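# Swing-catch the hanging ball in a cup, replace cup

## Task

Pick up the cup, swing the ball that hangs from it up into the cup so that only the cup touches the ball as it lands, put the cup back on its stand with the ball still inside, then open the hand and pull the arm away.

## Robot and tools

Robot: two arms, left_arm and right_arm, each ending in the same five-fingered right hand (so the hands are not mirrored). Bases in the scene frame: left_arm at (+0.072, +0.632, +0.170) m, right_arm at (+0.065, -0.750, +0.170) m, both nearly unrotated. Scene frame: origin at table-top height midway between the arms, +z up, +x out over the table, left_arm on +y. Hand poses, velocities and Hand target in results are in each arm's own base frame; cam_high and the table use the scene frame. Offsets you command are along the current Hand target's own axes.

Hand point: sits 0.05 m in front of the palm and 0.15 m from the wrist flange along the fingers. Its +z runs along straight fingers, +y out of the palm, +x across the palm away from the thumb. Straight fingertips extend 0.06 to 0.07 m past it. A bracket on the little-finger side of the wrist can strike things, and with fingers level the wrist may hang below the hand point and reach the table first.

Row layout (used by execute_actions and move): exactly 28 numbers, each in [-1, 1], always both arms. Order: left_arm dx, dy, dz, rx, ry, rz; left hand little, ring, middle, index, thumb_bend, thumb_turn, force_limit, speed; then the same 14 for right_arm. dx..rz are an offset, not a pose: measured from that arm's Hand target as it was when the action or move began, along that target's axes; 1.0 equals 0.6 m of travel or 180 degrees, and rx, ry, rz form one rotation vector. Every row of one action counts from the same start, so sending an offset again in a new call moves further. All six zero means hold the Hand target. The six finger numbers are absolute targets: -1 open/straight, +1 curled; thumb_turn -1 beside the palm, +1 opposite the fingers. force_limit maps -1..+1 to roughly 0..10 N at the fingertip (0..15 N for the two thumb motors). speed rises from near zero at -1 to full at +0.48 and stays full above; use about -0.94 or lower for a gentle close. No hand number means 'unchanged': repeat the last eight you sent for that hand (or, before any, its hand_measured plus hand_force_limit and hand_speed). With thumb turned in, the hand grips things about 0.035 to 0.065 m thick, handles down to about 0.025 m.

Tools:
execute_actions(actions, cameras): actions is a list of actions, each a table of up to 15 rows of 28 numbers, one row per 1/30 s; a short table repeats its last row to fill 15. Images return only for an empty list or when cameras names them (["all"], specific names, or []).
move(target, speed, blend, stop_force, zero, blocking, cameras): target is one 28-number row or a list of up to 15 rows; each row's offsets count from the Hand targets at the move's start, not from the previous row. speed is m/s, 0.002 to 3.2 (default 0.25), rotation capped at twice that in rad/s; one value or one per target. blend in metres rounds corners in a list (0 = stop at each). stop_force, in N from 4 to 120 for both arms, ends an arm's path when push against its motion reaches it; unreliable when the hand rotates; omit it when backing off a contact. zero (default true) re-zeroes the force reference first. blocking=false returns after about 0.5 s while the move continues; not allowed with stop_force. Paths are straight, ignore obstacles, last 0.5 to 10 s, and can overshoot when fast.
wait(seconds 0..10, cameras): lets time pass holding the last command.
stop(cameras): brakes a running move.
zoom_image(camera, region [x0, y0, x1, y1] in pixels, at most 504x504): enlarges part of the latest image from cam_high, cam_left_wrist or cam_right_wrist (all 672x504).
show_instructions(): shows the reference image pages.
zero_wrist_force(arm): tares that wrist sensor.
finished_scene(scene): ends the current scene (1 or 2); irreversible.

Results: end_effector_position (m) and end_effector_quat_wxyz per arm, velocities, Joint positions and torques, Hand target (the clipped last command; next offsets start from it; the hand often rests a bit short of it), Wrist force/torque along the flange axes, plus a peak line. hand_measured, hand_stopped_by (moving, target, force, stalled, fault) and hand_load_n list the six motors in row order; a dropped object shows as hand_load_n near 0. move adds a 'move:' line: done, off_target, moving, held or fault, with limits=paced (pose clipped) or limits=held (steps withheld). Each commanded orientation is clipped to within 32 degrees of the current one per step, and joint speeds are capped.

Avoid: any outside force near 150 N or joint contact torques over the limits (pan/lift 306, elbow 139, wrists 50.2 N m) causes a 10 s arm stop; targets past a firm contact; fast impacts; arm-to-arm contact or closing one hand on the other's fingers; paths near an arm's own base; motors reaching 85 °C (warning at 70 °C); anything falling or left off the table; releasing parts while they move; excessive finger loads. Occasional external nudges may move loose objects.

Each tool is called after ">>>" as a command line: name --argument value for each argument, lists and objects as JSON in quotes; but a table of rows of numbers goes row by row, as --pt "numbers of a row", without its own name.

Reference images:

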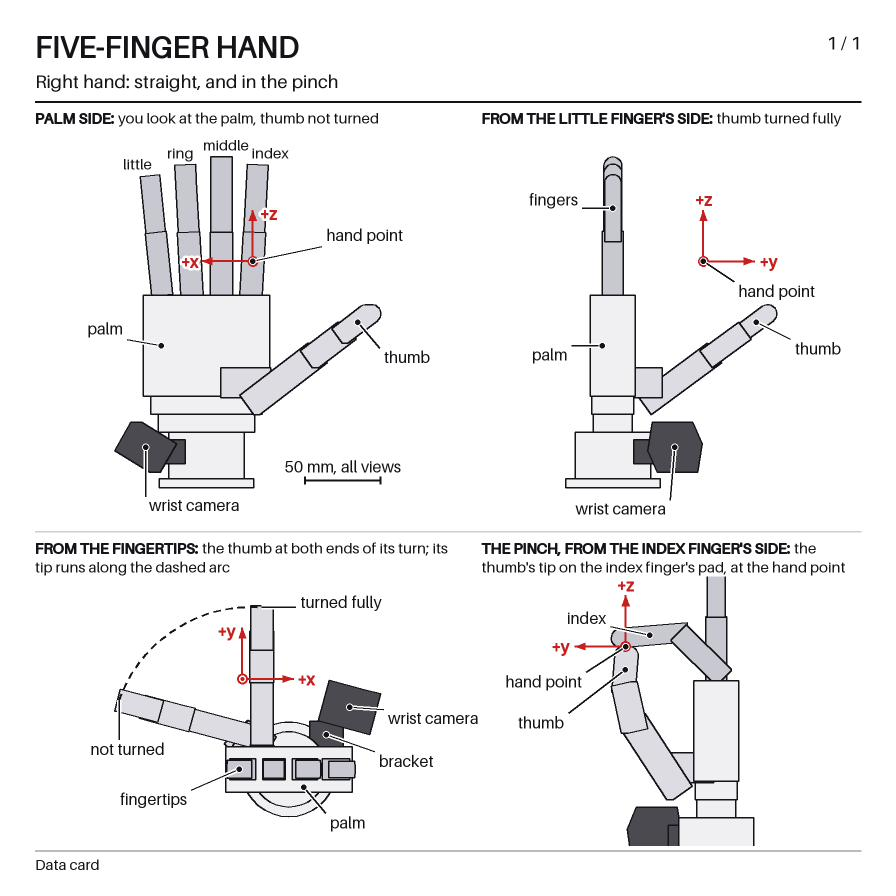

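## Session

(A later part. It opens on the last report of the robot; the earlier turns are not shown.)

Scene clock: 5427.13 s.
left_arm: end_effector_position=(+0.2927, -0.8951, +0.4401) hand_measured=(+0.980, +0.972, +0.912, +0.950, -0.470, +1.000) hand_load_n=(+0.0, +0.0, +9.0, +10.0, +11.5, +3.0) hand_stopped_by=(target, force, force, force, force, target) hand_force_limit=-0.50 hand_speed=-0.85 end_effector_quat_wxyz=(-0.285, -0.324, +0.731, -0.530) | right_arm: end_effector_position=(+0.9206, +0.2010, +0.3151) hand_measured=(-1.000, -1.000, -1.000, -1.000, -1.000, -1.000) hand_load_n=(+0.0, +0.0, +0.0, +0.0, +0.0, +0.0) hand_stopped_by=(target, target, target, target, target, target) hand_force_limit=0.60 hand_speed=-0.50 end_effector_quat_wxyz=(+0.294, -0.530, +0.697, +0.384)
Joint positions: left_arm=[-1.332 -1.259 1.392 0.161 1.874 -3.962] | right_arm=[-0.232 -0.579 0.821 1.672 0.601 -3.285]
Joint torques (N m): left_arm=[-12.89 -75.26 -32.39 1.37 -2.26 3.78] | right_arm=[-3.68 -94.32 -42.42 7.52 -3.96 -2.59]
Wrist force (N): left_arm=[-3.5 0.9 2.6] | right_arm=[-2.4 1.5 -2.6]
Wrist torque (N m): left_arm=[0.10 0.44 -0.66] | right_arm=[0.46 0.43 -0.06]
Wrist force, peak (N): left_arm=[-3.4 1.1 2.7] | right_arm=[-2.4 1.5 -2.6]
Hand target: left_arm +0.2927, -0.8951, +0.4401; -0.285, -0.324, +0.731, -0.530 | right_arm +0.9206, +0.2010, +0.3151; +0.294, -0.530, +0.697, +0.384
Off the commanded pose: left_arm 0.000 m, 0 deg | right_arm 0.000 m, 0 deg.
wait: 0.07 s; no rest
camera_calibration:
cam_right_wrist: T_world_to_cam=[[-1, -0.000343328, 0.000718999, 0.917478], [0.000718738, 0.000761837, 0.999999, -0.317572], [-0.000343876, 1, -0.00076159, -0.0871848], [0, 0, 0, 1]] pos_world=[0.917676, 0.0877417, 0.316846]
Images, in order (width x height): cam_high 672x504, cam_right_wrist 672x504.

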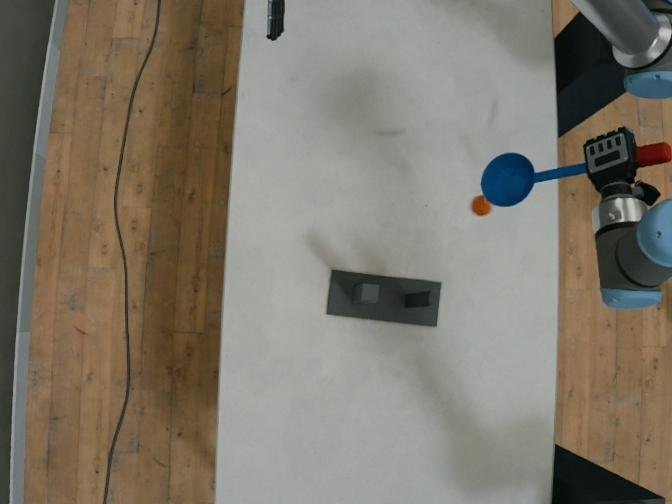

